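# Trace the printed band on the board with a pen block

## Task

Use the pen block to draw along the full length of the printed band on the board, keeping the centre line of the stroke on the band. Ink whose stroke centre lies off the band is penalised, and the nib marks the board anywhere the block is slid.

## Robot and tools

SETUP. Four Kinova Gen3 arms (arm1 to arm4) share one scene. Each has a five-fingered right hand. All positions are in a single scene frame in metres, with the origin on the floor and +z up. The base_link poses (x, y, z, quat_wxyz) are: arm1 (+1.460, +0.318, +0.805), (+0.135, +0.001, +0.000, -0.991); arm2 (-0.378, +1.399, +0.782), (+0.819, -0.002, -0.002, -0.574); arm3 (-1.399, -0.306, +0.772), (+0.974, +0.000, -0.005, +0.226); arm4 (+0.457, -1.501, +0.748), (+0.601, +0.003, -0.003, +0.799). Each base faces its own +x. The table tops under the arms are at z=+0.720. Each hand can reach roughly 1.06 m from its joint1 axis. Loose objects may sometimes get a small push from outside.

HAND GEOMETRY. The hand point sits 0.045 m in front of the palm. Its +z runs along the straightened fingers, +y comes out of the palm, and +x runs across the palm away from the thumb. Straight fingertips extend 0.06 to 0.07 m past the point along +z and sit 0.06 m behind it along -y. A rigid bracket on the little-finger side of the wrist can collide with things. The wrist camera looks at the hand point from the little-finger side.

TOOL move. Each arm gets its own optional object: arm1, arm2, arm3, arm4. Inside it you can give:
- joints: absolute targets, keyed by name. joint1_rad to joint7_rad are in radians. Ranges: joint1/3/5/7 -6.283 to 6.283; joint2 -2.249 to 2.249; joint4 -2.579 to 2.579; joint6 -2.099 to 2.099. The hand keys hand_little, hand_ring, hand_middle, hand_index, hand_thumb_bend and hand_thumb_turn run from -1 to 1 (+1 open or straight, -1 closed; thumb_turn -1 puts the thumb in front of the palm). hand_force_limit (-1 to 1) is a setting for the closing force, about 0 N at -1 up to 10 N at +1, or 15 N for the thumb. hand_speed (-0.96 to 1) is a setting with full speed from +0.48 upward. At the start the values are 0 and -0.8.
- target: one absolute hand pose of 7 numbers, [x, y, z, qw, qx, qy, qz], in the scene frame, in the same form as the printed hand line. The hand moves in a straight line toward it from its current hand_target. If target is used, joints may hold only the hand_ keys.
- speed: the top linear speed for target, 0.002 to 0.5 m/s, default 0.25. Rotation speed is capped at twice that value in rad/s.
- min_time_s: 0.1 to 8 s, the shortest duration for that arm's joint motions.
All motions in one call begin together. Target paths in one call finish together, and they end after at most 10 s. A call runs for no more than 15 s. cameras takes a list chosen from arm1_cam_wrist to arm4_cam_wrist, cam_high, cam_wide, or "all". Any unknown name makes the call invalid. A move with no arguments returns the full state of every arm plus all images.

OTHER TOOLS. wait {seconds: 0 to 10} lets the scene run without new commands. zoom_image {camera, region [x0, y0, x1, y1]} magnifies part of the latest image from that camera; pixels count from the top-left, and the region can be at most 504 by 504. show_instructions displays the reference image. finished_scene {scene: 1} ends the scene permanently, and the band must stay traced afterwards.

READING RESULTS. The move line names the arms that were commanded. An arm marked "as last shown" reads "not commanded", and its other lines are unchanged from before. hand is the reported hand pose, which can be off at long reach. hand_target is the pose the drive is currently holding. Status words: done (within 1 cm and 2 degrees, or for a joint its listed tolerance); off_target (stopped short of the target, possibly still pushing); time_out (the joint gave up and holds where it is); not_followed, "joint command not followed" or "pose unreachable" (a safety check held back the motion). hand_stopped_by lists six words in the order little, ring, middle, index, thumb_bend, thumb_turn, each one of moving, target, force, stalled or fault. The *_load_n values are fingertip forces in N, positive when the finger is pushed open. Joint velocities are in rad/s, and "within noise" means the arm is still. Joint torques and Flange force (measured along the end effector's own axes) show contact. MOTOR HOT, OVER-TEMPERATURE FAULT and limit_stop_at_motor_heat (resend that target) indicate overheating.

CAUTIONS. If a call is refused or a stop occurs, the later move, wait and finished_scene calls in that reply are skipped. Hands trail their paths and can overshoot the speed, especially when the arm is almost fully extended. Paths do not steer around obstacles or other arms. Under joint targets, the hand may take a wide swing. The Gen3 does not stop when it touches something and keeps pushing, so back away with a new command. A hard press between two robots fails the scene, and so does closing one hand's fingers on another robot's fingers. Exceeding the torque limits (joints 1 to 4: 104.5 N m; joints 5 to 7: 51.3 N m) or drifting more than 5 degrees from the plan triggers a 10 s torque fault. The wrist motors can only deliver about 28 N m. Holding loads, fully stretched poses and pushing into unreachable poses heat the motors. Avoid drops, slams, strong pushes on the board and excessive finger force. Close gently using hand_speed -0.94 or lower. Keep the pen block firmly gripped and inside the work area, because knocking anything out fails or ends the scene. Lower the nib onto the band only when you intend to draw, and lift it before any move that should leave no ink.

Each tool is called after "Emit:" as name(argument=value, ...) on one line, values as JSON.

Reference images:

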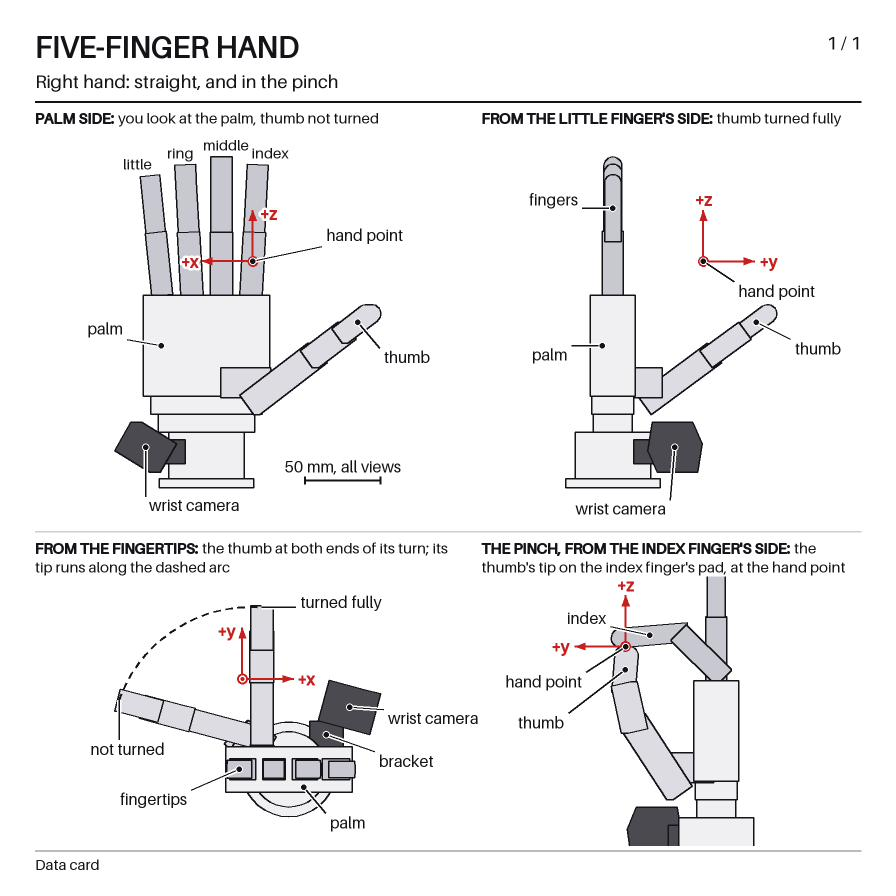

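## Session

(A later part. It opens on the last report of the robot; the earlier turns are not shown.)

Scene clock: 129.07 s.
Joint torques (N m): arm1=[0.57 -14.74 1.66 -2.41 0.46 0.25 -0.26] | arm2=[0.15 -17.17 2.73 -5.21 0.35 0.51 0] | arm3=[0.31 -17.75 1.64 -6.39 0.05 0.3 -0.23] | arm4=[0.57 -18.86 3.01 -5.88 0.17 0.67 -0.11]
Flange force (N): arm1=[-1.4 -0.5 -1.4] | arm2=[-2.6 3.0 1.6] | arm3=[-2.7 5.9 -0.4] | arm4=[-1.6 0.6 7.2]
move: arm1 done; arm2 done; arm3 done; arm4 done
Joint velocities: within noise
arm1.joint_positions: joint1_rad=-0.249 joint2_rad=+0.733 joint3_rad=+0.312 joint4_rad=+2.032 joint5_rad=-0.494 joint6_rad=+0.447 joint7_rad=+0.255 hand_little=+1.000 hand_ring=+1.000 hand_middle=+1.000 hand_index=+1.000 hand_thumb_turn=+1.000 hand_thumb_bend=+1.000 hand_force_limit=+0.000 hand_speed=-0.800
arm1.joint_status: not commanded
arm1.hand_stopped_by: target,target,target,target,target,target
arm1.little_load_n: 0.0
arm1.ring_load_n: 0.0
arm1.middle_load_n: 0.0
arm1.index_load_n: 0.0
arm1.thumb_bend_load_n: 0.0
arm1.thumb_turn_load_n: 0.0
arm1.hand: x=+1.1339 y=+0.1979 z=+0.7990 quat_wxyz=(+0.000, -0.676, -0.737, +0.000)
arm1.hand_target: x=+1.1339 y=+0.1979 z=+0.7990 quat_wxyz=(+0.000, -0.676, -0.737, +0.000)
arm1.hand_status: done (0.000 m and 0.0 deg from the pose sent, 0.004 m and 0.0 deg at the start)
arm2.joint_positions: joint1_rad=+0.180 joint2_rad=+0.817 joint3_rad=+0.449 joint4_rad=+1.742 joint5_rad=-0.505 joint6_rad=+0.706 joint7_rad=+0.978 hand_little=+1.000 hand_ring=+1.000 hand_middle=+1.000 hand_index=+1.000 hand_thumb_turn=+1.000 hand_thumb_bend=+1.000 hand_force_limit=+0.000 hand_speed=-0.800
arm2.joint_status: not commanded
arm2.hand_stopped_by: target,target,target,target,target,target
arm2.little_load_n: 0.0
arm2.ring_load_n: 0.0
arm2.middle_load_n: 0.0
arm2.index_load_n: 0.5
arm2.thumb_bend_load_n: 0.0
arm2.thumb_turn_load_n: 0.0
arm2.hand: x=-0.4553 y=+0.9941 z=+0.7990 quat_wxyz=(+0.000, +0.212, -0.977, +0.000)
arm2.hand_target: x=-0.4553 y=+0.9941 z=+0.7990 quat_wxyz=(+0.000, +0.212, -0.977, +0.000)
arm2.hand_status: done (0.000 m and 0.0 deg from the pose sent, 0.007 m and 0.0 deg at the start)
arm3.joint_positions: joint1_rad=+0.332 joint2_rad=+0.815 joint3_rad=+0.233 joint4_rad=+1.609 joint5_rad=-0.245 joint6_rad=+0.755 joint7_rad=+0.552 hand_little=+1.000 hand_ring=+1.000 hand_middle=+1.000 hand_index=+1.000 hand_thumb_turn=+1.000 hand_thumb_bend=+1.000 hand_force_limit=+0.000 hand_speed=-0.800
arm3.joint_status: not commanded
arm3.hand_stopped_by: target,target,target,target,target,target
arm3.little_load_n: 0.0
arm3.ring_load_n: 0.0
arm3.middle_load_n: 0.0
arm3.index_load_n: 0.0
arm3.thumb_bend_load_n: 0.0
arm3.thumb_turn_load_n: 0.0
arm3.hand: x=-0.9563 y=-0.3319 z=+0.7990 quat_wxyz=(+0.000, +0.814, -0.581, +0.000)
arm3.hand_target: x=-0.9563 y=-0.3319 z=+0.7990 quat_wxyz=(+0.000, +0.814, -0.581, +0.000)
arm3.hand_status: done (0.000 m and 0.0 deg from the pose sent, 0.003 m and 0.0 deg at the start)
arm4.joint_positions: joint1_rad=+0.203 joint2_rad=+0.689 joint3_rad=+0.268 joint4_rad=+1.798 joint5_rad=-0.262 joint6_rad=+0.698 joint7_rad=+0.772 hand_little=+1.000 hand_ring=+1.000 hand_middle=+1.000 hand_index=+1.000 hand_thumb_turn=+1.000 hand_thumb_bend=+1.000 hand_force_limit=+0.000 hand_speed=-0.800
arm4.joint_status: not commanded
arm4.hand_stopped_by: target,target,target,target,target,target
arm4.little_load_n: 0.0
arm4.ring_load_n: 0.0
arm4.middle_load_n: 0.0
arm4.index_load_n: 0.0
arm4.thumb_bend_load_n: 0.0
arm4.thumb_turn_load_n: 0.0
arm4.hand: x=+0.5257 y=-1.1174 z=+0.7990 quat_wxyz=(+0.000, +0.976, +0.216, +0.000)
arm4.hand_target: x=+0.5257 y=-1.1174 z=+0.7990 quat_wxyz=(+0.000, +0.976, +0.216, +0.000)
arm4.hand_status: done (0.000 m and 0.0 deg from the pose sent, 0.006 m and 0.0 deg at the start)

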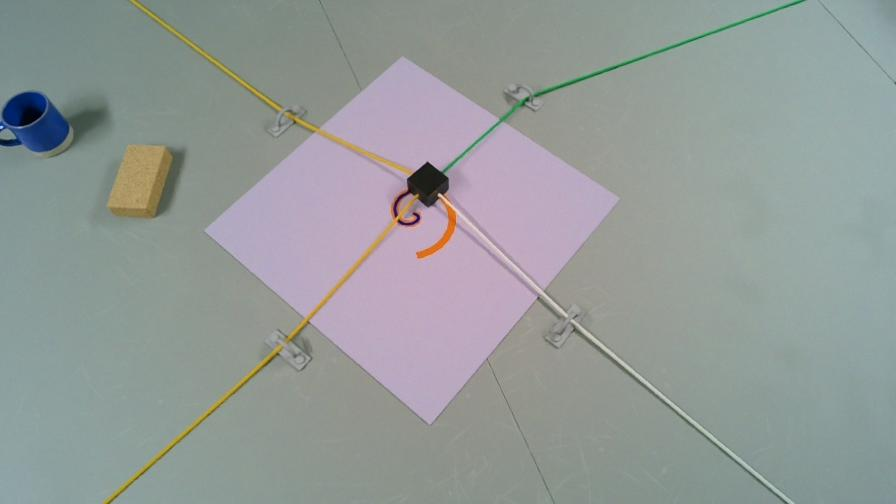

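Emit:
move(arm1={"target": [1.13709, 0.19796, 0.799, 0, 0.6756, 0.7373, 0], "speed": 0.02}, arm2={"target": [-0.45207, 0.98740, 0.799, 0, -0.2122, 0.9772, 0], "speed": 0.02}, arm3={"target": [-0.95406, -0.33103, 0.799, 0, -0.8141, 0.5807, 0], "speed": 0.02}, arm4={"target": [0.52855, -1.12367, 0.799, 0, 0.9763, 0.2164, 0], "speed": 0.02})

Emit:
move(arm1={"target": [1.13869, 0.19800, 0.799, 0, 0.6756, 0.7373, 0], "speed": 0.02}, arm2={"target": [-0.44867, 0.98027, 0.799, 0, -0.2122, 0.9772, 0], "speed": 0.02}, arm3={"target": [-0.95276, -0.33051, 0.799, 0, -0.8141, 0.5807, 0], "speed": 0.02}, arm4={"target": [0.53149, -1.13024, 0.799, 0, 0.9763, 0.2164, 0], "speed": 0.02}, cameras=["cam_high"])

Emit:
zoom_image(camera="cam_high", region=[390, 155, 480, 245])

Scene clock: 131.83 s.
Joint torques (N m): arm1=[0.54 -14.62 1.63 -2.41 0.46 0.18 -0.26] | arm2=[0.18 -17.38 2.76 -5.3 0.36 0.53 0.02] | arm3=[0.36 -17.79 1.66 -6.37 0.05 0.33 -0.23] | arm4=[0.57 -18.58 3.01 -5.8 0.18 0.67 -0.13]
Flange force (N): arm1=[-1.3 -0.5 -1.6] | arm2=[-2.7 3.1 1.6] | arm3=[-2.8 5.9 -0.4] | arm4=[-1.6 0.7 7.3]
move: arm1 done; arm2 done; arm3 done; arm4 done
Joint velocities: within noise
arm1.joint_positions: joint1_rad=-0.250 joint2_rad=+0.730 joint3_rad=+0.309 joint4_rad=+2.042 joint5_rad=-0.496 joint6_rad=+0.440 joint7_rad=+0.256 hand_little=+1.000 hand_ring=+1.000 hand_middle=+1.000 hand_index=+1.000 hand_thumb_turn=+1.000 hand_thumb_bend=+1.000 hand_force_limit=+0.000 hand_speed=-0.800
arm1.joint_status: not commanded
arm1.hand_stopped_by: target,target,target,target,target,target
arm1.little_load_n: 0.0
arm1.ring_load_n: 0.0
arm1.middle_load_n: 0.0
arm1.index_load_n: 0.0
arm1.thumb_bend_load_n: 0.0
arm1.thumb_turn_load_n: 0.0
arm1.hand: x=+1.1371 y=+0.1980 z=+0.7990 quat_wxyz=(+0.000, -0.676, -0.737, +0.000)
arm1.hand_target: x=+1.1371 y=+0.1980 z=+0.7990 quat_wxyz=(+0.000, -0.676, -0.737, +0.000)
arm1.hand_status: done (0.000 m and 0.0 deg from the pose sent, 0.003 m and 0.0 deg at the start)
arm2.joint_positions: joint1_rad=+0.173 joint2_rad=+0.826 joint3_rad=+0.452 joint4_rad=+1.720 joint5_rad=-0.504 joint6_rad=+0.720 joint7_rad=+0.965 hand_little=+1.000 hand_ring=+1.000 hand_middle=+1.000 hand_index=+1.000 hand_thumb_turn=+1.000 hand_thumb_bend=+1.000 hand_force_limit=+0.000 hand_speed=-0.800
arm2.joint_status: not commanded
arm2.hand_stopped_by: target,target,target,target,target,target
arm2.little_load_n: 0.0
arm2.ring_load_n: 0.0
arm2.middle_load_n: 0.0
arm2.index_load_n: 0.0
arm2.thumb_bend_load_n: 0.0
arm2.thumb_turn_load_n: 0.0
arm2.hand: x=-0.4521 y=+0.9874 z=+0.7990 quat_wxyz=(+0.000, +0.212, -0.977, +0.000)
arm2.hand_target: x=-0.4521 y=+0.9874 z=+0.7990 quat_wxyz=(+0.000, +0.212, -0.977, +0.000)
arm2.hand_status: done (0.000 m and 0.0 deg from the pose sent, 0.007 m and 0.0 deg at the start)
arm3.joint_positions: joint1_rad=+0.331 joint2_rad=+0.819 joint3_rad=+0.233 joint4_rad=+1.600 joint5_rad=-0.245 joint6_rad=+0.760 joint7_rad=+0.549 hand_little=+1.000 hand_ring=+1.000 hand_middle=+1.000 hand_index=+1.000 hand_thumb_turn=+1.000 hand_thumb_bend=+1.000 hand_force_limit=+0.000 hand_speed=-0.800
arm3.joint_status: not commanded
arm3.hand_stopped_by: target,target,target,target,target,target
arm3.little_load_n: 0.0
arm3.ring_load_n: 0.0
arm3.middle_load_n: 0.0
arm3.index_load_n: 0.0
arm3.thumb_bend_load_n: 0.0
arm3.thumb_turn_load_n: 0.0
arm3.hand: x=-0.9540 y=-0.3310 z=+0.7990 quat_wxyz=(+0.000, +0.814, -0.581, +0.000)
arm3.hand_target: x=-0.9540 y=-0.3310 z=+0.7990 quat_wxyz=(+0.000, +0.814, -0.581, +0.000)
arm3.hand_status: done (0.000 m and 0.0 deg from the pose sent, 0.002 m and 0.0 deg at the start)
arm4.joint_positions: joint1_rad=+0.210 joint2_rad=+0.680 joint3_rad=+0.267 joint4_rad=+1.818 joint5_rad=-0.261 joint6_rad=+0.686 joint7_rad=+0.781 hand_little=+1.000 hand_ring=+1.000 hand_middle=+1.000 hand_index=+1.000 hand_thumb_turn=+1.000 hand_thumb_bend=+1.000 hand_force_limit=+0.000 hand_speed=-0.800
arm4.joint_status: not commanded
arm4.hand_stopped_by: target,target,target,target,target,target
arm4.little_load_n: 0.0
arm4.ring_load_n: 0.0
arm4.middle_load_n: 0.5
arm4.index_load_n: 0.0
arm4.thumb_bend_load_n: 0.0
arm4.thumb_turn_load_n: 0.0
arm4.hand: x=+0.5285 y=-1.1237 z=+0.7990 quat_wxyz=(+0.000, +0.976, +0.216, +0.000)
arm4.hand_target: x=+0.5285 y=-1.1237 z=+0.7990 quat_wxyz=(+0.000, +0.976, +0.216, +0.000)
arm4.hand_status: done (0.000 m and 0.0 deg from the pose sent, 0.007 m and 0.0 deg at the start)
pictures: none

Scene clock: 132.80 s.
Joint torques (N m): arm1=[0.59 -14.61 1.61 -2.41 0.49 0.25 -0.23] | arm2=[0.12 -17.55 2.89 -5.41 0.37 0.53 -0.01] | arm3=[0.34 -17.82 1.66 -6.37 0.05 0.37 -0.26] | arm4=[0.61 -18.36 2.99 -5.61 0.21 0.67 -0.09]
Flange force (N): arm1=[-1.5 -0.3 -1.4] | arm2=[-2.6 3.4 1.6] | arm3=[-2.7 6.0 -0.3] | arm4=[-1.6 0.2 7.3]
move: arm1 done; arm2 done; arm3 done; arm4 done
Joint velocities: within noise
arm1.joint_positions: joint1_rad=-0.250 joint2_rad=+0.728 joint3_rad=+0.308 joint4_rad=+2.048 joint5_rad=-0.497 joint6_rad=+0.436 joint7_rad=+0.256 hand_little=+1.000 hand_ring=+1.000 hand_middle=+1.000 hand_index=+1.000 hand_thumb_turn=+1.000 hand_thumb_bend=+1.000 hand_force_limit=+0.000 hand_speed=-0.800
arm1.joint_status: not commanded
arm1.hand_stopped_by: target,target,target,target,target,target
arm1.little_load_n: 0.0
arm1.ring_load_n: 0.0
arm1.middle_load_n: 0.0
arm1.index_load_n: 0.0
arm1.thumb_bend_load_n: 0.0
arm1.thumb_turn_load_n: 0.0
arm1.hand: x=+1.1387 y=+0.1980 z=+0.7990 quat_wxyz=(+0.000, -0.676, -0.737, +0.000)
arm1.hand_target: x=+1.1387 y=+0.1980 z=+0.7990 quat_wxyz=(+0.000, -0.676, -0.737, +0.000)
arm1.hand_status: done (0.000 m and 0.0 deg from the pose sent, 0.002 m and 0.0 deg at the start)
arm2.joint_positions: joint1_rad=+0.166 joint2_rad=+0.837 joint3_rad=+0.454 joint4_rad=+1.695 joint5_rad=-0.504 joint6_rad=+0.735 joint7_rad=+0.952 hand_little=+1.000 hand_ring=+1.000 hand_middle=+1.000 hand_index=+1.000 hand_thumb_turn=+1.000 hand_thumb_bend=+1.000 hand_force_limit=+0.000 hand_speed=-0.800
arm2.joint_status: not commanded
arm2.hand_stopped_by: target,target,target,target,target,target
arm2.little_load_n: 0.0
arm2.ring_load_n: 0.0
arm2.middle_load_n: 0.0
arm2.index_load_n: 0.0
arm2.thumb_bend_load_n: 0.0
arm2.thumb_turn_load_n: 0.0
arm2.hand: x=-0.4487 y=+0.9803 z=+0.7990 quat_wxyz=(+0.000, +0.212, -0.977, +0.000)
arm2.hand_target: x=-0.4487 y=+0.9803 z=+0.7990 quat_wxyz=(+0.000, +0.212, -0.977, +0.000)
arm2.hand_status: done (0.000 m and 0.0 deg from the pose sent, 0.008 m and 0.0 deg at the start)
arm3.joint_positions: joint1_rad=+0.330 joint2_rad=+0.821 joint3_rad=+0.234 joint4_rad=+1.595 joint5_rad=-0.245 joint6_rad=+0.763 joint7_rad=+0.548 hand_little=+1.000 hand_ring=+1.000 hand_middle=+1.000 hand_index=+1.000 hand_thumb_turn=+1.000 hand_thumb_bend=+1.000 hand_force_limit=+0.000 hand_speed=-0.800
arm3.joint_status: not commanded
arm3.hand_stopped_by: target,target,target,target,target,target
arm3.little_load_n: 0.0
arm3.ring_load_n: 0.0
arm3.middle_load_n: 0.0
arm3.index_load_n: 0.0
arm3.thumb_bend_load_n: 0.0
arm3.thumb_turn_load_n: 0.0
arm3.hand: x=-0.9528 y=-0.3305 z=+0.7990 quat_wxyz=(+0.000, +0.814, -0.581, +0.000)
arm3.hand_target: x=-0.9528 y=-0.3305 z=+0.7990 quat_wxyz=(+0.000, +0.814, -0.581, +0.000)
arm3.hand_status: done (0.000 m and 0.0 deg from the pose sent, 0.001 m and 0.0 deg at the start)
arm4.joint_positions: joint1_rad=+0.217 joint2_rad=+0.671 joint3_rad=+0.265 joint4_rad=+1.839 joint5_rad=-0.261 joint6_rad=+0.674 joint7_rad=+0.790 hand_little=+1.000 hand_ring=+1.000 hand_middle=+1.000 hand_index=+1.000 hand_thumb_turn=+1.000 hand_thumb_bend=+1.000 hand_force_limit=+0.000 hand_speed=-0.800
arm4.joint_status: not commanded
arm4.hand_stopped_by: target,target,target,target,target,target
arm4.little_load_n: 0.0
arm4.ring_load_n: 0.0
arm4.middle_load_n: 0.0
arm4.index_load_n: 0.0
arm4.thumb_bend_load_n: 0.0
arm4.thumb_turn_load_n: 0.0
arm4.hand: x=+0.5315 y=-1.1302 z=+0.7990 quat_wxyz=(+0.000, +0.976, +0.216, +0.000)
arm4.hand_target: x=+0.5315 y=-1.1302 z=+0.7990 quat_wxyz=(+0.000, +0.976, +0.216, +0.000)
arm4.hand_status: done (0.000 m and 0.0 deg from the pose sent, 0.007 m and 0.0 deg at the start)

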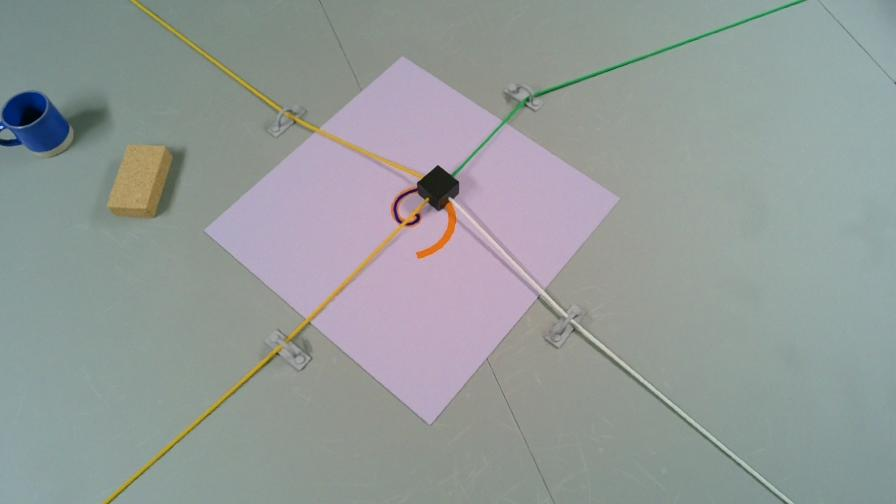

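Scaled by 5.600 from the camera's image (finer frame: 1280x720).

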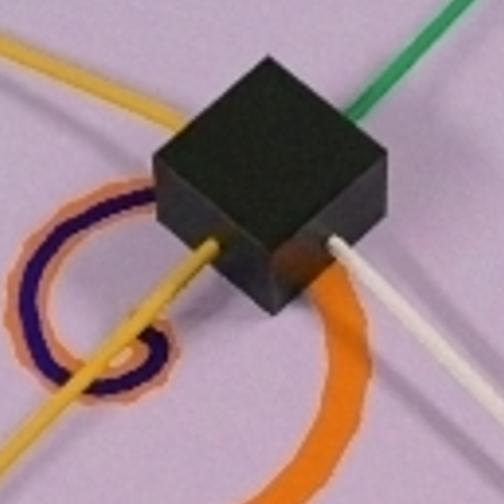

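Emit:
move(arm1={"target": [1.13689, 0.19796, 0.799, 0, 0.6756, 0.7373, 0], "speed": 0.02}, arm2={"target": [-0.44518, 0.97296, 0.799, 0, -0.2122, 0.9772, 0], "speed": 0.02}, arm3={"target": [-0.95434, -0.33114, 0.799, 0, -0.8141, 0.5807, 0], "speed": 0.02}, arm4={"target": [0.53504, -1.13818, 0.799, 0, 0.9763, 0.2164, 0], "speed": 0.02})

Emit:
move(arm1={"target": [1.13489, 0.19791, 0.799, 0, 0.6756, 0.7373, 0], "speed": 0.02}, arm2={"target": [-0.44178, 0.96583, 0.799, 0, -0.2122, 0.9772, 0], "speed": 0.02}, arm3={"target": [-0.95555, -0.33162, 0.799, 0, -0.8141, 0.5807, 0], "speed": 0.02}, arm4={"target": [0.53847, -1.14585, 0.799, 0, 0.9763, 0.2164, 0], "speed": 0.02}, cameras=["cam_high"])

Emit:
zoom_image(camera="cam_high", region=[390, 170, 480, 260])

Scene clock: 135.30 s.
Joint torques (N m): arm1=[0.53 -14.52 1.67 -2.65 0.47 0.05 -0.24] | arm2=[0.17 -17.85 2.84 -5.48 0.38 0.45 -0.02] | arm3=[0.51 -17.76 1.82 -6.05 0.2 0.59 -0.21] | arm4=[0.65 -18 3.02 -5.56 0.24 0.68 -0.11]
Flange force (N): arm1=[-1.2 0.1 -2.0] | arm2=[-2.5 3.1 1.4] | arm3=[-2.8 5.2 0.1] | arm4=[-1.8 0.4 7.3]
move: arm1 done; arm2 done; arm3 done; arm4 done
Joint velocities: within noise
arm1.joint_positions: joint1_rad=-0.250 joint2_rad=+0.730 joint3_rad=+0.310 joint4_rad=+2.042 joint5_rad=-0.496 joint6_rad=+0.440 joint7_rad=+0.256 hand_little=+1.000 hand_ring=+1.000 hand_middle=+1.000 hand_index=+1.000 hand_thumb_turn=+1.000 hand_thumb_bend=+1.000 hand_force_limit=+0.000 hand_speed=-0.800
arm1.joint_status: not commanded
arm1.hand_stopped_by: target,target,target,target,target,target
arm1.little_load_n: 0.0
arm1.ring_load_n: 0.0
arm1.middle_load_n: 0.0
arm1.index_load_n: 0.0
arm1.thumb_bend_load_n: 0.0
arm1.thumb_turn_load_n: -0.5
arm1.hand: x=+1.1369 y=+0.1980 z=+0.7990 quat_wxyz=(+0.000, -0.676, -0.737, +0.000)
arm1.hand_target: x=+1.1369 y=+0.1980 z=+0.7990 quat_wxyz=(+0.000, -0.676, -0.737, +0.000)
arm1.hand_status: done (0.000 m and 0.0 deg from the pose sent, 0.002 m and 0.0 deg at the start)
arm2.joint_positions: joint1_rad=+0.159 joint2_rad=+0.847 joint3_rad=+0.457 joint4_rad=+1.670 joint5_rad=-0.503 joint6_rad=+0.750 joint7_rad=+0.938 hand_little=+1.000 hand_ring=+1.000 hand_middle=+1.000 hand_index=+1.000 hand_thumb_turn=+1.000 hand_thumb_bend=+1.000 hand_force_limit=+0.000 hand_speed=-0.800
arm2.joint_status: not commanded
arm2.hand_stopped_by: target,target,target,target,target,target
arm2.little_load_n: 0.0
arm2.ring_load_n: 0.0
arm2.middle_load_n: 0.0
arm2.index_load_n: 0.0
arm2.thumb_bend_load_n: 0.0
arm2.thumb_turn_load_n: 0.0
arm2.hand: x=-0.4452 y=+0.9729 z=+0.7990 quat_wxyz=(+0.000, +0.212, -0.977, +0.000)
arm2.hand_target: x=-0.4452 y=+0.9729 z=+0.7990 quat_wxyz=(+0.000, +0.212, -0.977, +0.000)
arm2.hand_status: done (0.000 m and 0.0 deg from the pose sent, 0.008 m and 0.0 deg at the start)
arm3.joint_positions: joint1_rad=+0.331 joint2_rad=+0.819 joint3_rad=+0.233 joint4_rad=+1.601 joint5_rad=-0.245 joint6_rad=+0.760 joint7_rad=+0.550 hand_little=+1.000 hand_ring=+1.000 hand_middle=+1.000 hand_index=+1.000 hand_thumb_turn=+1.000 hand_thumb_bend=+1.000 hand_force_limit=+0.000 hand_speed=-0.800
arm3.joint_status: not commanded
arm3.hand_stopped_by: target,target,target,target,target,target
arm3.little_load_n: 0.0
arm3.ring_load_n: 0.0
arm3.middle_load_n: 0.0
arm3.index_load_n: 0.0
arm3.thumb_bend_load_n: 0.0
arm3.thumb_turn_load_n: 0.0
arm3.hand: x=-0.9543 y=-0.3311 z=+0.7990 quat_wxyz=(+0.000, +0.814, -0.581, +0.000)
arm3.hand_target: x=-0.9543 y=-0.3311 z=+0.7990 quat_wxyz=(+0.000, +0.814, -0.581, +0.000)
arm3.hand_status: done (0.000 m and 0.0 deg from the pose sent, 0.002 m and 0.0 deg at the start)
arm4.joint_positions: joint1_rad=+0.227 joint2_rad=+0.660 joint3_rad=+0.264 joint4_rad=+1.864 joint5_rad=-0.260 joint6_rad=+0.659 joint7_rad=+0.802 hand_little=+1.000 hand_ring=+1.000 hand_middle=+1.000 hand_index=+1.000 hand_thumb_turn=+1.000 hand_thumb_bend=+1.000 hand_force_limit=+0.000 hand_speed=-0.800
arm4.joint_status: not commanded
arm4.hand_stopped_by: target,target,target,target,target,target
arm4.little_load_n: 0.0
arm4.ring_load_n: 0.0
arm4.middle_load_n: 0.0
arm4.index_load_n: 0.0
arm4.thumb_bend_load_n: 0.0
arm4.thumb_turn_load_n: 0.0
arm4.hand: x=+0.5350 y=-1.1382 z=+0.7990 quat_wxyz=(+0.000, +0.976, +0.216, +0.000)
arm4.hand_target: x=+0.5350 y=-1.1382 z=+0.7990 quat_wxyz=(+0.000, +0.976, +0.216, +0.000)
arm4.hand_status: done (0.000 m and 0.0 deg from the pose sent, 0.009 m and 0.0 deg at the start)
pictures: none

Scene clock: 136.27 s.
Joint torques (N m): arm1=[0.55 -14.64 1.68 -2.6 0.47 0.17 -0.27] | arm2=[0.18 -18 2.91 -5.52 0.38 0.56 0] | arm3=[0.52 -17.49 1.85 -5.82 0.2 0.63 -0.21] | arm4=[0.67 -17.71 3.01 -5.34 0.25 0.74 -0.1]
Flange force (N): arm1=[-1.2 0.1 -1.6] | arm2=[-2.6 3.4 1.5] | arm3=[-2.7 4.9 -0.3] | arm4=[-1.8 0.1 7.4]
move: arm1 done; arm2 done; arm3 done; arm4 done
Joint velocities: within noise
arm1.joint_positions: joint1_rad=-0.249 joint2_rad=+0.732 joint3_rad=+0.311 joint4_rad=+2.035 joint5_rad=-0.494 joint6_rad=+0.445 joint7_rad=+0.255 hand_little=+1.000 hand_ring=+1.000 hand_middle=+1.000 hand_index=+1.000 hand_thumb_turn=+1.000 hand_thumb_bend=+1.000 hand_force_limit=+0.000 hand_speed=-0.800
arm1.joint_status: not commanded
arm1.hand_stopped_by: target,target,target,target,target,target
arm1.little_load_n: 0.0
arm1.ring_load_n: 0.0
arm1.middle_load_n: 0.0
arm1.index_load_n: 0.0
arm1.thumb_bend_load_n: 0.0
arm1.thumb_turn_load_n: 0.0
arm1.hand: x=+1.1349 y=+0.1979 z=+0.7990 quat_wxyz=(+0.000, -0.676, -0.737, +0.000)
arm1.hand_target: x=+1.1349 y=+0.1979 z=+0.7990 quat_wxyz=(+0.000, -0.676, -0.737, +0.000)
arm1.hand_status: done (0.000 m and 0.0 deg from the pose sent, 0.002 m and 0.0 deg at the start)
arm2.joint_positions: joint1_rad=+0.153 joint2_rad=+0.858 joint3_rad=+0.460 joint4_rad=+1.645 joint5_rad=-0.502 joint6_rad=+0.765 joint7_rad=+0.924 hand_little=+1.000 hand_ring=+1.000 hand_middle=+1.000 hand_index=+1.000 hand_thumb_turn=+1.000 hand_thumb_bend=+1.000 hand_force_limit=+0.000 hand_speed=-0.800
arm2.joint_status: not commanded
arm2.hand_stopped_by: target,target,target,target,target,target
arm2.little_load_n: 0.0
arm2.ring_load_n: 0.0
arm2.middle_load_n: 0.5
arm2.index_load_n: 0.0
arm2.thumb_bend_load_n: 0.0
arm2.thumb_turn_load_n: 0.0
arm2.hand: x=-0.4418 y=+0.9658 z=+0.7990 quat_wxyz=(+0.000, +0.212, -0.977, +0.000)
arm2.hand_target: x=-0.4418 y=+0.9658 z=+0.7990 quat_wxyz=(+0.000, +0.212, -0.977, +0.000)
arm2.hand_status: done (0.000 m and 0.0 deg from the pose sent, 0.008 m and 0.0 deg at the start)
arm3.joint_positions: joint1_rad=+0.332 joint2_rad=+0.817 joint3_rad=+0.233 joint4_rad=+1.606 joint5_rad=-0.245 joint6_rad=+0.757 joint7_rad=+0.551 hand_little=+1.000 hand_ring=+1.000 hand_middle=+1.000 hand_index=+1.000 hand_thumb_turn=+1.000 hand_thumb_bend=+1.000 hand_force_limit=+0.000 hand_speed=-0.800
arm3.joint_status: not commanded
arm3.hand_stopped_by: target,target,target,target,target,target
arm3.little_load_n: 0.0
arm3.ring_load_n: 0.0
arm3.middle_load_n: 0.0
arm3.index_load_n: 0.5
arm3.thumb_bend_load_n: 0.0
arm3.thumb_turn_load_n: 0.0
arm3.hand: x=-0.9555 y=-0.3316 z=+0.7990 quat_wxyz=(+0.000, +0.814, -0.581, +0.000)
arm3.hand_target: x=-0.9555 y=-0.3316 z=+0.7990 quat_wxyz=(+0.000, +0.814, -0.581, +0.000)
arm3.hand_status: done (0.000 m and 0.0 deg from the pose sent, 0.001 m and 0.0 deg at the start)
arm4.joint_positions: joint1_rad=+0.237 joint2_rad=+0.649 joint3_rad=+0.262 joint4_rad=+1.888 joint5_rad=-0.260 joint6_rad=+0.646 joint7_rad=+0.814 hand_little=+1.000 hand_ring=+1.000 hand_middle=+1.000 hand_index=+1.000 hand_thumb_turn=+1.000 hand_thumb_bend=+1.000 hand_force_limit=+0.000 hand_speed=-0.800
arm4.joint_status: not commanded
arm4.hand_stopped_by: target,target,target,target,target,target
arm4.little_load_n: 0.0
arm4.ring_load_n: 0.0
arm4.middle_load_n: 0.0
arm4.index_load_n: 0.0
arm4.thumb_bend_load_n: 0.0
arm4.thumb_turn_load_n: 0.0
arm4.hand: x=+0.5385 y=-1.1458 z=+0.7990 quat_wxyz=(+0.000, +0.976, +0.216, +0.000)
arm4.hand_target: x=+0.5385 y=-1.1458 z=+0.7990 quat_wxyz=(+0.000, +0.976, +0.216, +0.000)
arm4.hand_status: done (0.000 m and 0.0 deg from the pose sent, 0.008 m and 0.0 deg at the start)

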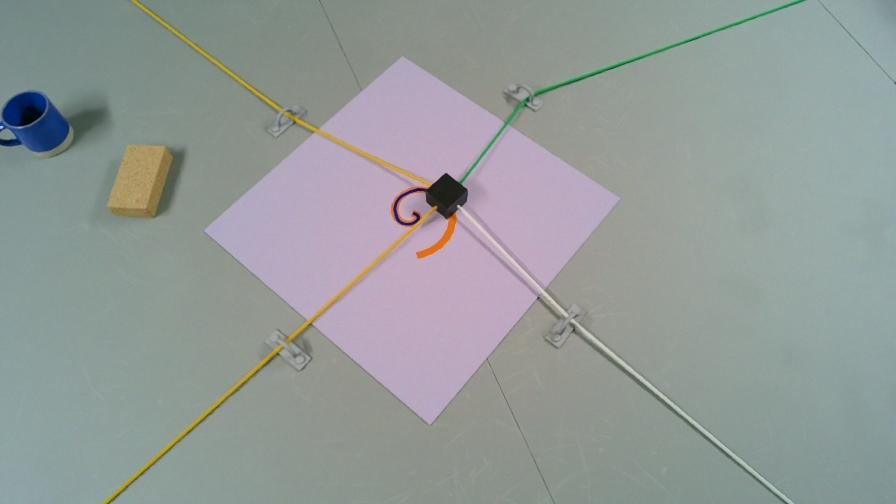

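Scaled by 5.600 from the camera's image (finer frame: 1280x720).

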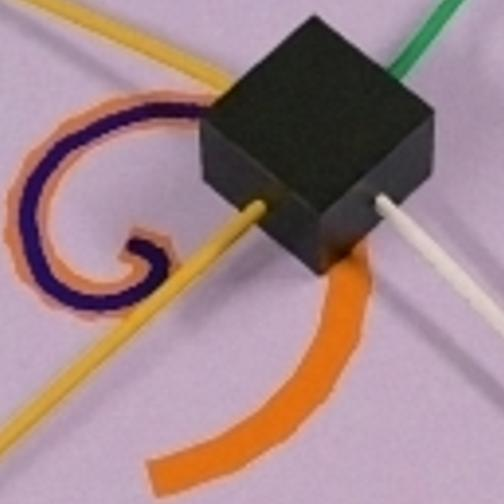

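Emit:
move(arm1={"target": [1.13059, 0.19781, 0.799, 0, 0.6756, 0.7373, 0], "speed": 0.02}, arm2={"target": [-0.43864, 0.95924, 0.799, 0, -0.2122, 0.9772, 0], "speed": 0.02}, arm3={"target": [-0.95843, -0.33277, 0.799, 0, -0.8141, 0.5807, 0], "speed": 0.02}, arm4={"target": [0.54198, -1.15370, 0.799, 0, 0.9763, 0.2164, 0], "speed": 0.02})

Emit:
move(arm1={"target": [1.12519, 0.19767, 0.799, 0, 0.6756, 0.7373, 0], "speed": 0.02}, arm2={"target": [-0.43567, 0.95301, 0.799, 0, -0.2122, 0.9772, 0], "speed": 0.02}, arm3={"target": [-0.96205, -0.33421, 0.799, 0, -0.8141, 0.5807, 0], "speed": 0.02}, arm4={"target": [0.54545, -1.16146, 0.799, 0, 0.9763, 0.2164, 0], "speed": 0.02}, cameras=["cam_high"])

Emit:
zoom_image(camera="cam_high", region=[390, 180, 480, 270])

Scene clock: 138.03 s.
Joint torques (N m): arm1=[0.57 -14.65 1.68 -2.56 0.42 0.14 -0.25] | arm2=[0.15 -18.18 2.98 -5.62 0.36 0.51 0.02] | arm3=[0.51 -17.57 1.84 -5.79 0.23 0.72 -0.24] | arm4=[0.69 -17.48 3.03 -5.21 0.27 0.77 -0.09]
Flange force (N): arm1=[-1.3 -0.2 -2.1] | arm2=[-2.6 3.5 1.4] | arm3=[-2.7 4.8 0.2] | arm4=[-1.8 0.0 7.7]
move: arm1 done; arm2 done; arm3 done; arm4 done
Joint velocities: within noise
arm1.joint_positions: joint1_rad=-0.248 joint2_rad=+0.737 joint3_rad=+0.315 joint4_rad=+2.021 joint5_rad=-0.492 joint6_rad=+0.455 joint7_rad=+0.254 hand_little=+1.000 hand_ring=+1.000 hand_middle=+1.000 hand_index=+1.000 hand_thumb_turn=+1.000 hand_thumb_bend=+1.000 hand_force_limit=+0.000 hand_speed=-0.800
arm1.joint_status: not commanded
arm1.hand_stopped_by: target,target,target,target,target,target
arm1.little_load_n: 0.0
arm1.ring_load_n: 0.0
arm1.middle_load_n: 0.0
arm1.index_load_n: 0.0
arm1.thumb_bend_load_n: 0.0
arm1.thumb_turn_load_n: 0.0
arm1.hand: x=+1.1306 y=+0.1978 z=+0.7990 quat_wxyz=(+0.000, -0.676, -0.737, +0.000)
arm1.hand_target: x=+1.1306 y=+0.1978 z=+0.7990 quat_wxyz=(+0.000, -0.676, -0.737, +0.000)
arm1.hand_status: done (0.000 m and 0.0 deg from the pose sent, 0.004 m and 0.0 deg at the start)
arm2.joint_positions: joint1_rad=+0.147 joint2_rad=+0.868 joint3_rad=+0.462 joint4_rad=+1.621 joint5_rad=-0.501 joint6_rad=+0.779 joint7_rad=+0.912 hand_little=+1.000 hand_ring=+1.000 hand_middle=+1.000 hand_index=+1.000 hand_thumb_turn=+1.000 hand_thumb_bend=+1.000 hand_force_limit=+0.000 hand_speed=-0.800
arm2.joint_status: not commanded
arm2.hand_stopped_by: target,target,target,target,target,target
arm2.little_load_n: 0.0
arm2.ring_load_n: 0.0
arm2.middle_load_n: 0.0
arm2.index_load_n: -0.5
arm2.thumb_bend_load_n: 0.0
arm2.thumb_turn_load_n: 0.0
arm2.hand: x=-0.4387 y=+0.9592 z=+0.7990 quat_wxyz=(+0.000, +0.212, -0.977, +0.000)
arm2.hand_target: x=-0.4387 y=+0.9592 z=+0.7990 quat_wxyz=(+0.000, +0.212, -0.977, +0.000)
arm2.hand_status: done (0.000 m and 0.0 deg from the pose sent, 0.007 m and 0.0 deg at the start)
arm3.joint_positions: joint1_rad=+0.334 joint2_rad=+0.812 joint3_rad=+0.233 joint4_rad=+1.617 joint5_rad=-0.245 joint6_rad=+0.751 joint7_rad=+0.554 hand_little=+1.000 hand_ring=+1.000 hand_middle=+1.000 hand_index=+1.000 hand_thumb_turn=+1.000 hand_thumb_bend=+1.000 hand_force_limit=+0.000 hand_speed=-0.800
arm3.joint_status: not commanded
arm3.hand_stopped_by: target,target,target,target,target,target
arm3.little_load_n: -0.5
arm3.ring_load_n: 0.0
arm3.middle_load_n: 0.0
arm3.index_load_n: 0.0
arm3.thumb_bend_load_n: 0.0
arm3.thumb_turn_load_n: 0.0
arm3.hand: x=-0.9584 y=-0.3328 z=+0.7990 quat_wxyz=(+0.000, +0.814, -0.581, +0.000)
arm3.hand_target: x=-0.9584 y=-0.3328 z=+0.7990 quat_wxyz=(+0.000, +0.814, -0.581, +0.000)
arm3.hand_status: done (0.000 m and 0.0 deg from the pose sent, 0.003 m and 0.0 deg at the start)
arm4.joint_positions: joint1_rad=+0.247 joint2_rad=+0.639 joint3_rad=+0.261 joint4_rad=+1.912 joint5_rad=-0.259 joint6_rad=+0.632 joint7_rad=+0.826 hand_little=+1.000 hand_ring=+1.000 hand_middle=+1.000 hand_index=+1.000 hand_thumb_turn=+1.000 hand_thumb_bend=+1.000 hand_force_limit=+0.000 hand_speed=-0.800
arm4.joint_status: not commanded
arm4.hand_stopped_by: target,target,target,target,target,target
arm4.little_load_n: 0.0
arm4.ring_load_n: 0.0
arm4.middle_load_n: 0.0
arm4.index_load_n: 0.0
arm4.thumb_bend_load_n: 0.0
arm4.thumb_turn_load_n: 0.0
arm4.hand: x=+0.5420 y=-1.1537 z=+0.7990 quat_wxyz=(+0.000, +0.976, +0.216, +0.000)
arm4.hand_target: x=+0.5420 y=-1.1537 z=+0.7990 quat_wxyz=(+0.000, +0.976, +0.216, +0.000)
arm4.hand_status: done (0.000 m and 0.0 deg from the pose sent, 0.009 m and 0.0 deg at the start)
pictures: none

Scene clock: 139.00 s.
Joint torques (N m): arm1=[0.52 -14.79 1.68 -2.66 0.46 0.21 -0.25] | arm2=[0.27 -18.45 2.98 -5.72 0.35 0.49 0.04] | arm3=[0.56 -17.41 1.9 -5.72 0.27 0.77 -0.23] | arm4=[0.71 -17.23 2.98 -5.13 0.25 0.75 -0.1]
Flange force (N): arm1=[-1.2 0.0 -1.9] | arm2=[-2.8 3.4 1.3] | arm3=[-2.8 4.8 0.3] | arm4=[-1.8 -0.1 7.8]
move: arm1 done; arm2 done; arm3 done; arm4 done
Joint velocities: within noise
arm1.joint_positions: joint1_rad=-0.246 joint2_rad=+0.744 joint3_rad=+0.318 joint4_rad=+2.004 joint5_rad=-0.489 joint6_rad=+0.467 joint7_rad=+0.252 hand_little=+1.000 hand_ring=+1.000 hand_middle=+1.000 hand_index=+1.000 hand_thumb_turn=+1.000 hand_thumb_bend=+1.000 hand_force_limit=+0.000 hand_speed=-0.800
arm1.joint_status: not commanded
arm1.hand_stopped_by: target,target,target,target,target,target
arm1.little_load_n: 0.0
arm1.ring_load_n: 0.0
arm1.middle_load_n: 0.0
arm1.index_load_n: 0.0
arm1.thumb_bend_load_n: 0.0
arm1.thumb_turn_load_n: 0.0
arm1.hand: x=+1.1252 y=+0.1977 z=+0.7990 quat_wxyz=(+0.000, -0.676, -0.737, +0.000)
arm1.hand_target: x=+1.1252 y=+0.1977 z=+0.7990 quat_wxyz=(+0.000, -0.676, -0.737, +0.000)
arm1.hand_status: done (0.000 m and 0.0 deg from the pose sent, 0.005 m and 0.0 deg at the start)
arm2.joint_positions: joint1_rad=+0.143 joint2_rad=+0.877 joint3_rad=+0.464 joint4_rad=+1.598 joint5_rad=-0.501 joint6_rad=+0.793 joint7_rad=+0.900 hand_little=+1.000 hand_ring=+1.000 hand_middle=+1.000 hand_index=+1.000 hand_thumb_turn=+1.000 hand_thumb_bend=+1.000 hand_force_limit=+0.000 hand_speed=-0.800
arm2.joint_status: not commanded
arm2.hand_stopped_by: target,target,target,target,target,target
arm2.little_load_n: 0.0
arm2.ring_load_n: 0.0
arm2.middle_load_n: 0.0
arm2.index_load_n: 0.0
arm2.thumb_bend_load_n: 0.0
arm2.thumb_turn_load_n: 0.0
arm2.hand: x=-0.4357 y=+0.9530 z=+0.7990 quat_wxyz=(+0.000, +0.212, -0.977, +0.000)
arm2.hand_target: x=-0.4357 y=+0.9530 z=+0.7990 quat_wxyz=(+0.000, +0.212, -0.977, +0.000)
arm2.hand_status: done (0.000 m and 0.0 deg from the pose sent, 0.007 m and 0.0 deg at the start)
arm3.joint_positions: joint1_rad=+0.336 joint2_rad=+0.806 joint3_rad=+0.232 joint4_rad=+1.630 joint5_rad=-0.245 joint6_rad=+0.743 joint7_rad=+0.558 hand_little=+1.000 hand_ring=+1.000 hand_middle=+1.000 hand_index=+1.000 hand_thumb_turn=+1.000 hand_thumb_bend=+1.000 hand_force_limit=+0.000 hand_speed=-0.800
arm3.joint_status: not commanded
arm3.hand_stopped_by: target,target,target,target,target,target
arm3.little_load_n: 0.0
arm3.ring_load_n: 0.0
arm3.middle_load_n: 0.0
arm3.index_load_n: 0.0
arm3.thumb_bend_load_n: 0.0
arm3.thumb_turn_load_n: 0.0
arm3.hand: x=-0.9620 y=-0.3342 z=+0.7990 quat_wxyz=(+0.000, +0.814, -0.581, +0.000)
arm3.hand_target: x=-0.9620 y=-0.3342 z=+0.7990 quat_wxyz=(+0.000, +0.814, -0.581, +0.000)
arm3.hand_status: done (0.000 m and 0.0 deg from the pose sent, 0.004 m and 0.0 deg at the start)
arm4.joint_positions: joint1_rad=+0.257 joint2_rad=+0.628 joint3_rad=+0.259 joint4_rad=+1.935 joint5_rad=-0.258 joint6_rad=+0.618 joint7_rad=+0.838 hand_little=+1.000 hand_ring=+1.000 hand_middle=+1.000 hand_index=+1.000 hand_thumb_turn=+1.000 hand_thumb_bend=+1.000 hand_force_limit=+0.000 hand_speed=-0.800
arm4.joint_status: not commanded
arm4.hand_stopped_by: target,target,target,target,target,target
arm4.little_load_n: 0.0
arm4.ring_load_n: 0.0
arm4.middle_load_n: 0.0
arm4.index_load_n: 0.0
arm4.thumb_bend_load_n: 0.0
arm4.thumb_turn_load_n: 0.0
arm4.hand: x=+0.5455 y=-1.1615 z=+0.7990 quat_wxyz=(+0.000, +0.976, +0.216, +0.000)
arm4.hand_target: x=+0.5455 y=-1.1615 z=+0.7990 quat_wxyz=(+0.000, +0.976, +0.216, +0.000)
arm4.hand_status: done (0.000 m and 0.0 deg from the pose sent, 0.009 m and 0.0 deg at the start)

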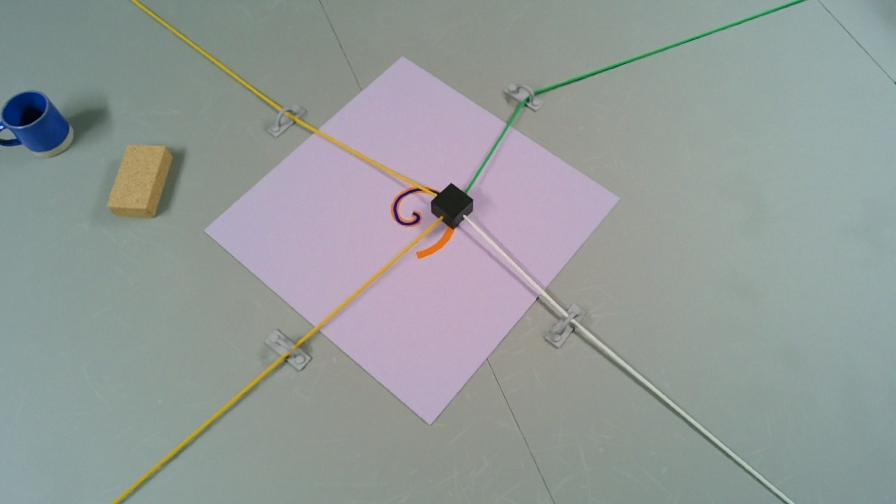

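Scaled by 5.600 from the camera's image (finer frame: 1280x720).

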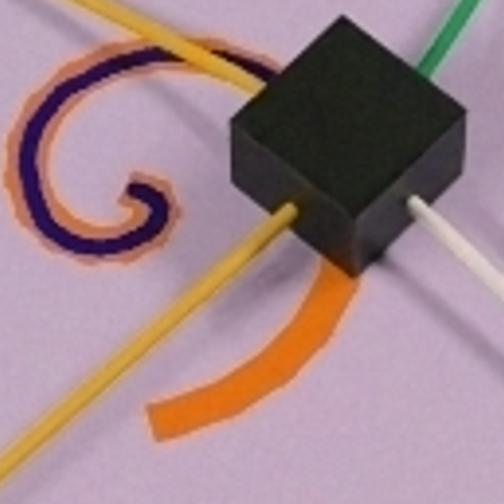

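Emit:
move(arm1={"target": [1.11779, 0.19749, 0.799, 0, 0.6756, 0.7373, 0], "speed": 0.02}, arm2={"target": [-0.43326, 0.94795, 0.799, 0, -0.2122, 0.9772, 0], "speed": 0.02}, arm3={"target": [-0.96772, -0.33646, 0.799, 0, -0.8141, 0.5807, 0], "speed": 0.02}, arm4={"target": [0.54855, -1.16839, 0.799, 0, 0.9763, 0.2164, 0], "speed": 0.02})

Emit:
move(arm1={"target": [1.10980, 0.19730, 0.799, 0, 0.6756, 0.7373, 0], "speed": 0.02}, arm2={"target": [-0.43102, 0.94326, 0.799, 0, -0.2122, 0.9772, 0], "speed": 0.02}, arm3={"target": [-0.97357, -0.33879, 0.799, 0, -0.8141, 0.5807, 0], "speed": 0.02}, arm4={"target": [0.55137, -1.17469, 0.799, 0, 0.9763, 0.2164, 0], "speed": 0.02}, cameras=["cam_high"])

Emit:
zoom_image(camera="cam_high", region=[390, 180, 480, 270])

Scene clock: 140.87 s.
Joint torques (N m): arm1=[0.67 -14.98 1.83 -2.84 0.42 0.14 -0.26] | arm2=[0.23 -18.54 3.01 -5.73 0.36 0.51 0] | arm3=[0.62 -17.18 1.91 -5.52 0.27 0.8 -0.24] | arm4=[0.72 -17.03 2.85 -5.12 0.22 0.74 -0.08]
Flange force (N): arm1=[-1.4 0.2 -2.2] | arm2=[-2.7 3.5 1.3] | arm3=[-2.8 4.4 0.2] | arm4=[-2.0 0.0 7.8]
move: arm1 done; arm2 done; arm3 done; arm4 done
Joint velocities: within noise
arm1.joint_positions: joint1_rad=-0.243 joint2_rad=+0.752 joint3_rad=+0.324 joint4_rad=+1.979 joint5_rad=-0.485 joint6_rad=+0.484 joint7_rad=+0.250 hand_little=+1.000 hand_ring=+1.000 hand_middle=+1.000 hand_index=+1.000 hand_thumb_turn=+1.000 hand_thumb_bend=+1.000 hand_force_limit=+0.000 hand_speed=-0.800
arm1.joint_status: not commanded
arm1.hand_stopped_by: target,target,target,target,target,target
arm1.little_load_n: 0.0
arm1.ring_load_n: 0.0
arm1.middle_load_n: 0.0
arm1.index_load_n: 0.0
arm1.thumb_bend_load_n: 0.0
arm1.thumb_turn_load_n: 0.0
arm1.hand: x=+1.1178 y=+0.1975 z=+0.7990 quat_wxyz=(+0.000, -0.676, -0.737, +0.000)
arm1.hand_target: x=+1.1178 y=+0.1975 z=+0.7990 quat_wxyz=(+0.000, -0.676, -0.737, +0.000)
arm1.hand_status: done (0.000 m and 0.0 deg from the pose sent, 0.007 m and 0.0 deg at the start)
arm2.joint_positions: joint1_rad=+0.139 joint2_rad=+0.885 joint3_rad=+0.466 joint4_rad=+1.580 joint5_rad=-0.500 joint6_rad=+0.804 joint7_rad=+0.891 hand_little=+1.000 hand_ring=+1.000 hand_middle=+1.000 hand_index=+1.000 hand_thumb_turn=+1.000 hand_thumb_bend=+1.000 hand_force_limit=+0.000 hand_speed=-0.800
arm2.joint_status: not commanded
arm2.hand_stopped_by: target,target,target,target,target,target
arm2.little_load_n: 0.0
arm2.ring_load_n: 0.0
arm2.middle_load_n: 0.0
arm2.index_load_n: 0.0
arm2.thumb_bend_load_n: 0.0
arm2.thumb_turn_load_n: 0.0
arm2.hand: x=-0.4333 y=+0.9479 z=+0.7990 quat_wxyz=(+0.000, +0.212, -0.977, +0.000)
arm2.hand_target: x=-0.4333 y=+0.9479 z=+0.7990 quat_wxyz=(+0.000, +0.212, -0.977, +0.000)
arm2.hand_status: done (0.000 m and 0.0 deg from the pose sent, 0.006 m and 0.0 deg at the start)
arm3.joint_positions: joint1_rad=+0.341 joint2_rad=+0.798 joint3_rad=+0.231 joint4_rad=+1.651 joint5_rad=-0.245 joint6_rad=+0.730 joint7_rad=+0.565 hand_little=+1.000 hand_ring=+1.000 hand_middle=+1.000 hand_index=+1.000 hand_thumb_turn=+1.000 hand_thumb_bend=+1.000 hand_force_limit=+0.000 hand_speed=-0.800
arm3.joint_status: not commanded
arm3.hand_stopped_by: target,target,target,target,target,target
arm3.little_load_n: 0.0
arm3.ring_load_n: 0.0
arm3.middle_load_n: 0.0
arm3.index_load_n: 0.5
arm3.thumb_bend_load_n: 0.0
arm3.thumb_turn_load_n: 0.0
arm3.hand: x=-0.9677 y=-0.3365 z=+0.7990 quat_wxyz=(+0.000, +0.814, -0.581, +0.000)
arm3.hand_target: x=-0.9677 y=-0.3365 z=+0.7990 quat_wxyz=(+0.000, +0.814, -0.581, +0.000)
arm3.hand_status: done (0.000 m and 0.0 deg from the pose sent, 0.006 m and 0.0 deg at the start)
arm4.joint_positions: joint1_rad=+0.267 joint2_rad=+0.619 joint3_rad=+0.258 joint4_rad=+1.956 joint5_rad=-0.258 joint6_rad=+0.606 joint7_rad=+0.849 hand_little=+1.000 hand_ring=+1.000 hand_middle=+1.000 hand_index=+1.000 hand_thumb_turn=+1.000 hand_thumb_bend=+1.000 hand_force_limit=+0.000 hand_speed=-0.800
arm4.joint_status: not commanded
arm4.hand_stopped_by: target,target,target,target,target,target
arm4.little_load_n: 0.0
arm4.ring_load_n: 0.0
arm4.middle_load_n: 0.0
arm4.index_load_n: 0.0
arm4.thumb_bend_load_n: 0.0
arm4.thumb_turn_load_n: 0.0
arm4.hand: x=+0.5485 y=-1.1684 z=+0.7990 quat_wxyz=(+0.000, +0.976, +0.216, +0.000)
arm4.hand_target: x=+0.5485 y=-1.1684 z=+0.7990 quat_wxyz=(+0.000, +0.976, +0.216, +0.000)
arm4.hand_status: done (0.000 m and 0.0 deg from the pose sent, 0.008 m and 0.0 deg at the start)
pictures: none

Scene clock: 141.83 s.
Joint torques (N m): arm1=[0.62 -15.31 1.88 -2.92 0.43 0.12 -0.24] | arm2=[0.22 -18.77 3.08 -5.82 0.38 0.54 -0.03] | arm3=[0.67 -16.81 2.02 -5.2 0.38 0.98 -0.23] | arm4=[0.68 -16.78 2.86 -4.97 0.25 0.76 -0.08]
Flange force (N): arm1=[-1.4 -0.1 -2.0] | arm2=[-2.7 3.7 1.6] | arm3=[-2.8 4.1 0.3] | arm4=[-1.8 -0.1 7.9]
move: arm1 done; arm2 done; arm3 done; arm4 done
Joint velocities: within noise
arm1.joint_positions: joint1_rad=-0.240 joint2_rad=+0.762 joint3_rad=+0.329 joint4_rad=+1.952 joint5_rad=-0.480 joint6_rad=+0.503 joint7_rad=+0.247 hand_little=+1.000 hand_ring=+1.000 hand_middle=+1.000 hand_index=+1.000 hand_thumb_turn=+1.000 hand_thumb_bend=+1.000 hand_force_limit=+0.000 hand_speed=-0.800
arm1.joint_status: not commanded
arm1.hand_stopped_by: target,target,target,target,target,target
arm1.little_load_n: 0.0
arm1.ring_load_n: 0.0
arm1.middle_load_n: 0.0
arm1.index_load_n: -0.5
arm1.thumb_bend_load_n: 0.0
arm1.thumb_turn_load_n: 0.0
arm1.hand: x=+1.1098 y=+0.1973 z=+0.7990 quat_wxyz=(+0.000, -0.676, -0.737, +0.000)
arm1.hand_target: x=+1.1098 y=+0.1973 z=+0.7990 quat_wxyz=(+0.000, -0.676, -0.737, +0.000)
arm1.hand_status: done (0.000 m and 0.0 deg from the pose sent, 0.008 m and 0.0 deg at the start)
arm2.joint_positions: joint1_rad=+0.136 joint2_rad=+0.893 joint3_rad=+0.467 joint4_rad=+1.562 joint5_rad=-0.500 joint6_rad=+0.814 joint7_rad=+0.882 hand_little=+1.000 hand_ring=+1.000 hand_middle=+1.000 hand_index=+1.000 hand_thumb_turn=+1.000 hand_thumb_bend=+1.000 hand_force_limit=+0.000 hand_speed=-0.800
arm2.joint_status: not commanded
arm2.hand_stopped_by: target,target,target,target,target,target
arm2.little_load_n: 0.0
arm2.ring_load_n: 0.0
arm2.middle_load_n: 0.0
arm2.index_load_n: 0.0
arm2.thumb_bend_load_n: 0.0
arm2.thumb_turn_load_n: 0.0
arm2.hand: x=-0.4310 y=+0.9433 z=+0.7990 quat_wxyz=(+0.000, +0.212, -0.977, +0.000)
arm2.hand_target: x=-0.4310 y=+0.9433 z=+0.7990 quat_wxyz=(+0.000, +0.212, -0.977, +0.000)
arm2.hand_status: done (0.000 m and 0.0 deg from the pose sent, 0.005 m and 0.0 deg at the start)
arm3.joint_positions: joint1_rad=+0.345 joint2_rad=+0.789 joint3_rad=+0.229 joint4_rad=+1.673 joint5_rad=-0.245 joint6_rad=+0.718 joint7_rad=+0.572 hand_little=+1.000 hand_ring=+1.000 hand_middle=+1.000 hand_index=+1.000 hand_thumb_turn=+1.000 hand_thumb_bend=+1.000 hand_force_limit=+0.000 hand_speed=-0.800
arm3.joint_status: not commanded
arm3.hand_stopped_by: target,target,target,target,target,target
arm3.little_load_n: 0.0
arm3.ring_load_n: 0.0
arm3.middle_load_n: 0.0
arm3.index_load_n: 0.0
arm3.thumb_bend_load_n: 0.0
arm3.thumb_turn_load_n: 0.0
arm3.hand: x=-0.9736 y=-0.3388 z=+0.7990 quat_wxyz=(+0.000, +0.814, -0.581, +0.000)
arm3.hand_target: x=-0.9736 y=-0.3388 z=+0.7990 quat_wxyz=(+0.000, +0.814, -0.581, +0.000)
arm3.hand_status: done (0.000 m and 0.0 deg from the pose sent, 0.006 m and 0.0 deg at the start)
arm4.joint_positions: joint1_rad=+0.277 joint2_rad=+0.611 joint3_rad=+0.256 joint4_rad=+1.974 joint5_rad=-0.257 joint6_rad=+0.595 joint7_rad=+0.860 hand_little=+1.000 hand_ring=+1.000 hand_middle=+1.000 hand_index=+1.000 hand_thumb_turn=+1.000 hand_thumb_bend=+1.000 hand_force_limit=+0.000 hand_speed=-0.800
arm4.joint_status: not commanded
arm4.hand_stopped_by: target,target,target,target,target,target
arm4.little_load_n: 0.0
arm4.ring_load_n: 0.0
arm4.middle_load_n: 0.0
arm4.index_load_n: 0.0
arm4.thumb_bend_load_n: 0.0
arm4.thumb_turn_load_n: 0.0
arm4.hand: x=+0.5514 y=-1.1747 z=+0.7990 quat_wxyz=(+0.000, +0.976, +0.216, +0.000)
arm4.hand_target: x=+0.5514 y=-1.1747 z=+0.7990 quat_wxyz=(+0.000, +0.976, +0.216, +0.000)
arm4.hand_status: done (0.000 m and 0.0 deg from the pose sent, 0.007 m and 0.0 deg at the start)

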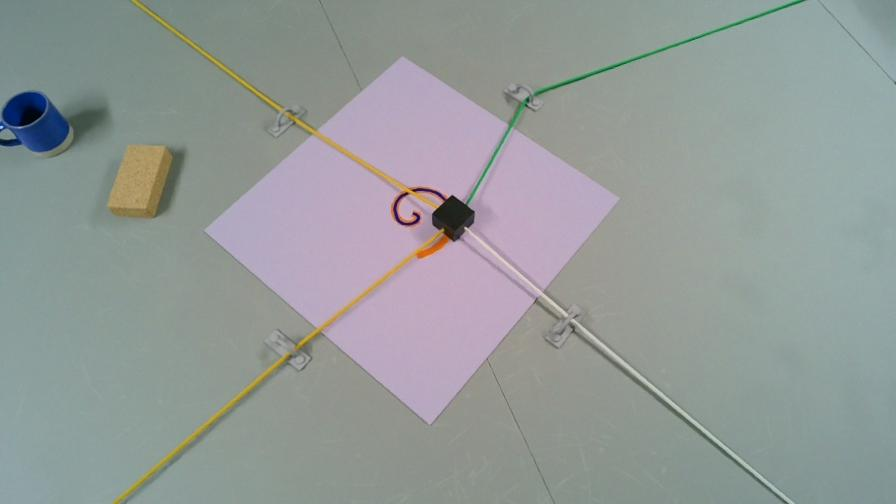

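Scaled by 5.600 from the camera's image (finer frame: 1280x720).

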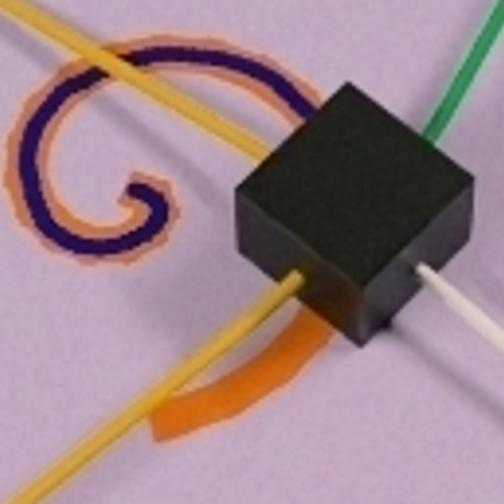

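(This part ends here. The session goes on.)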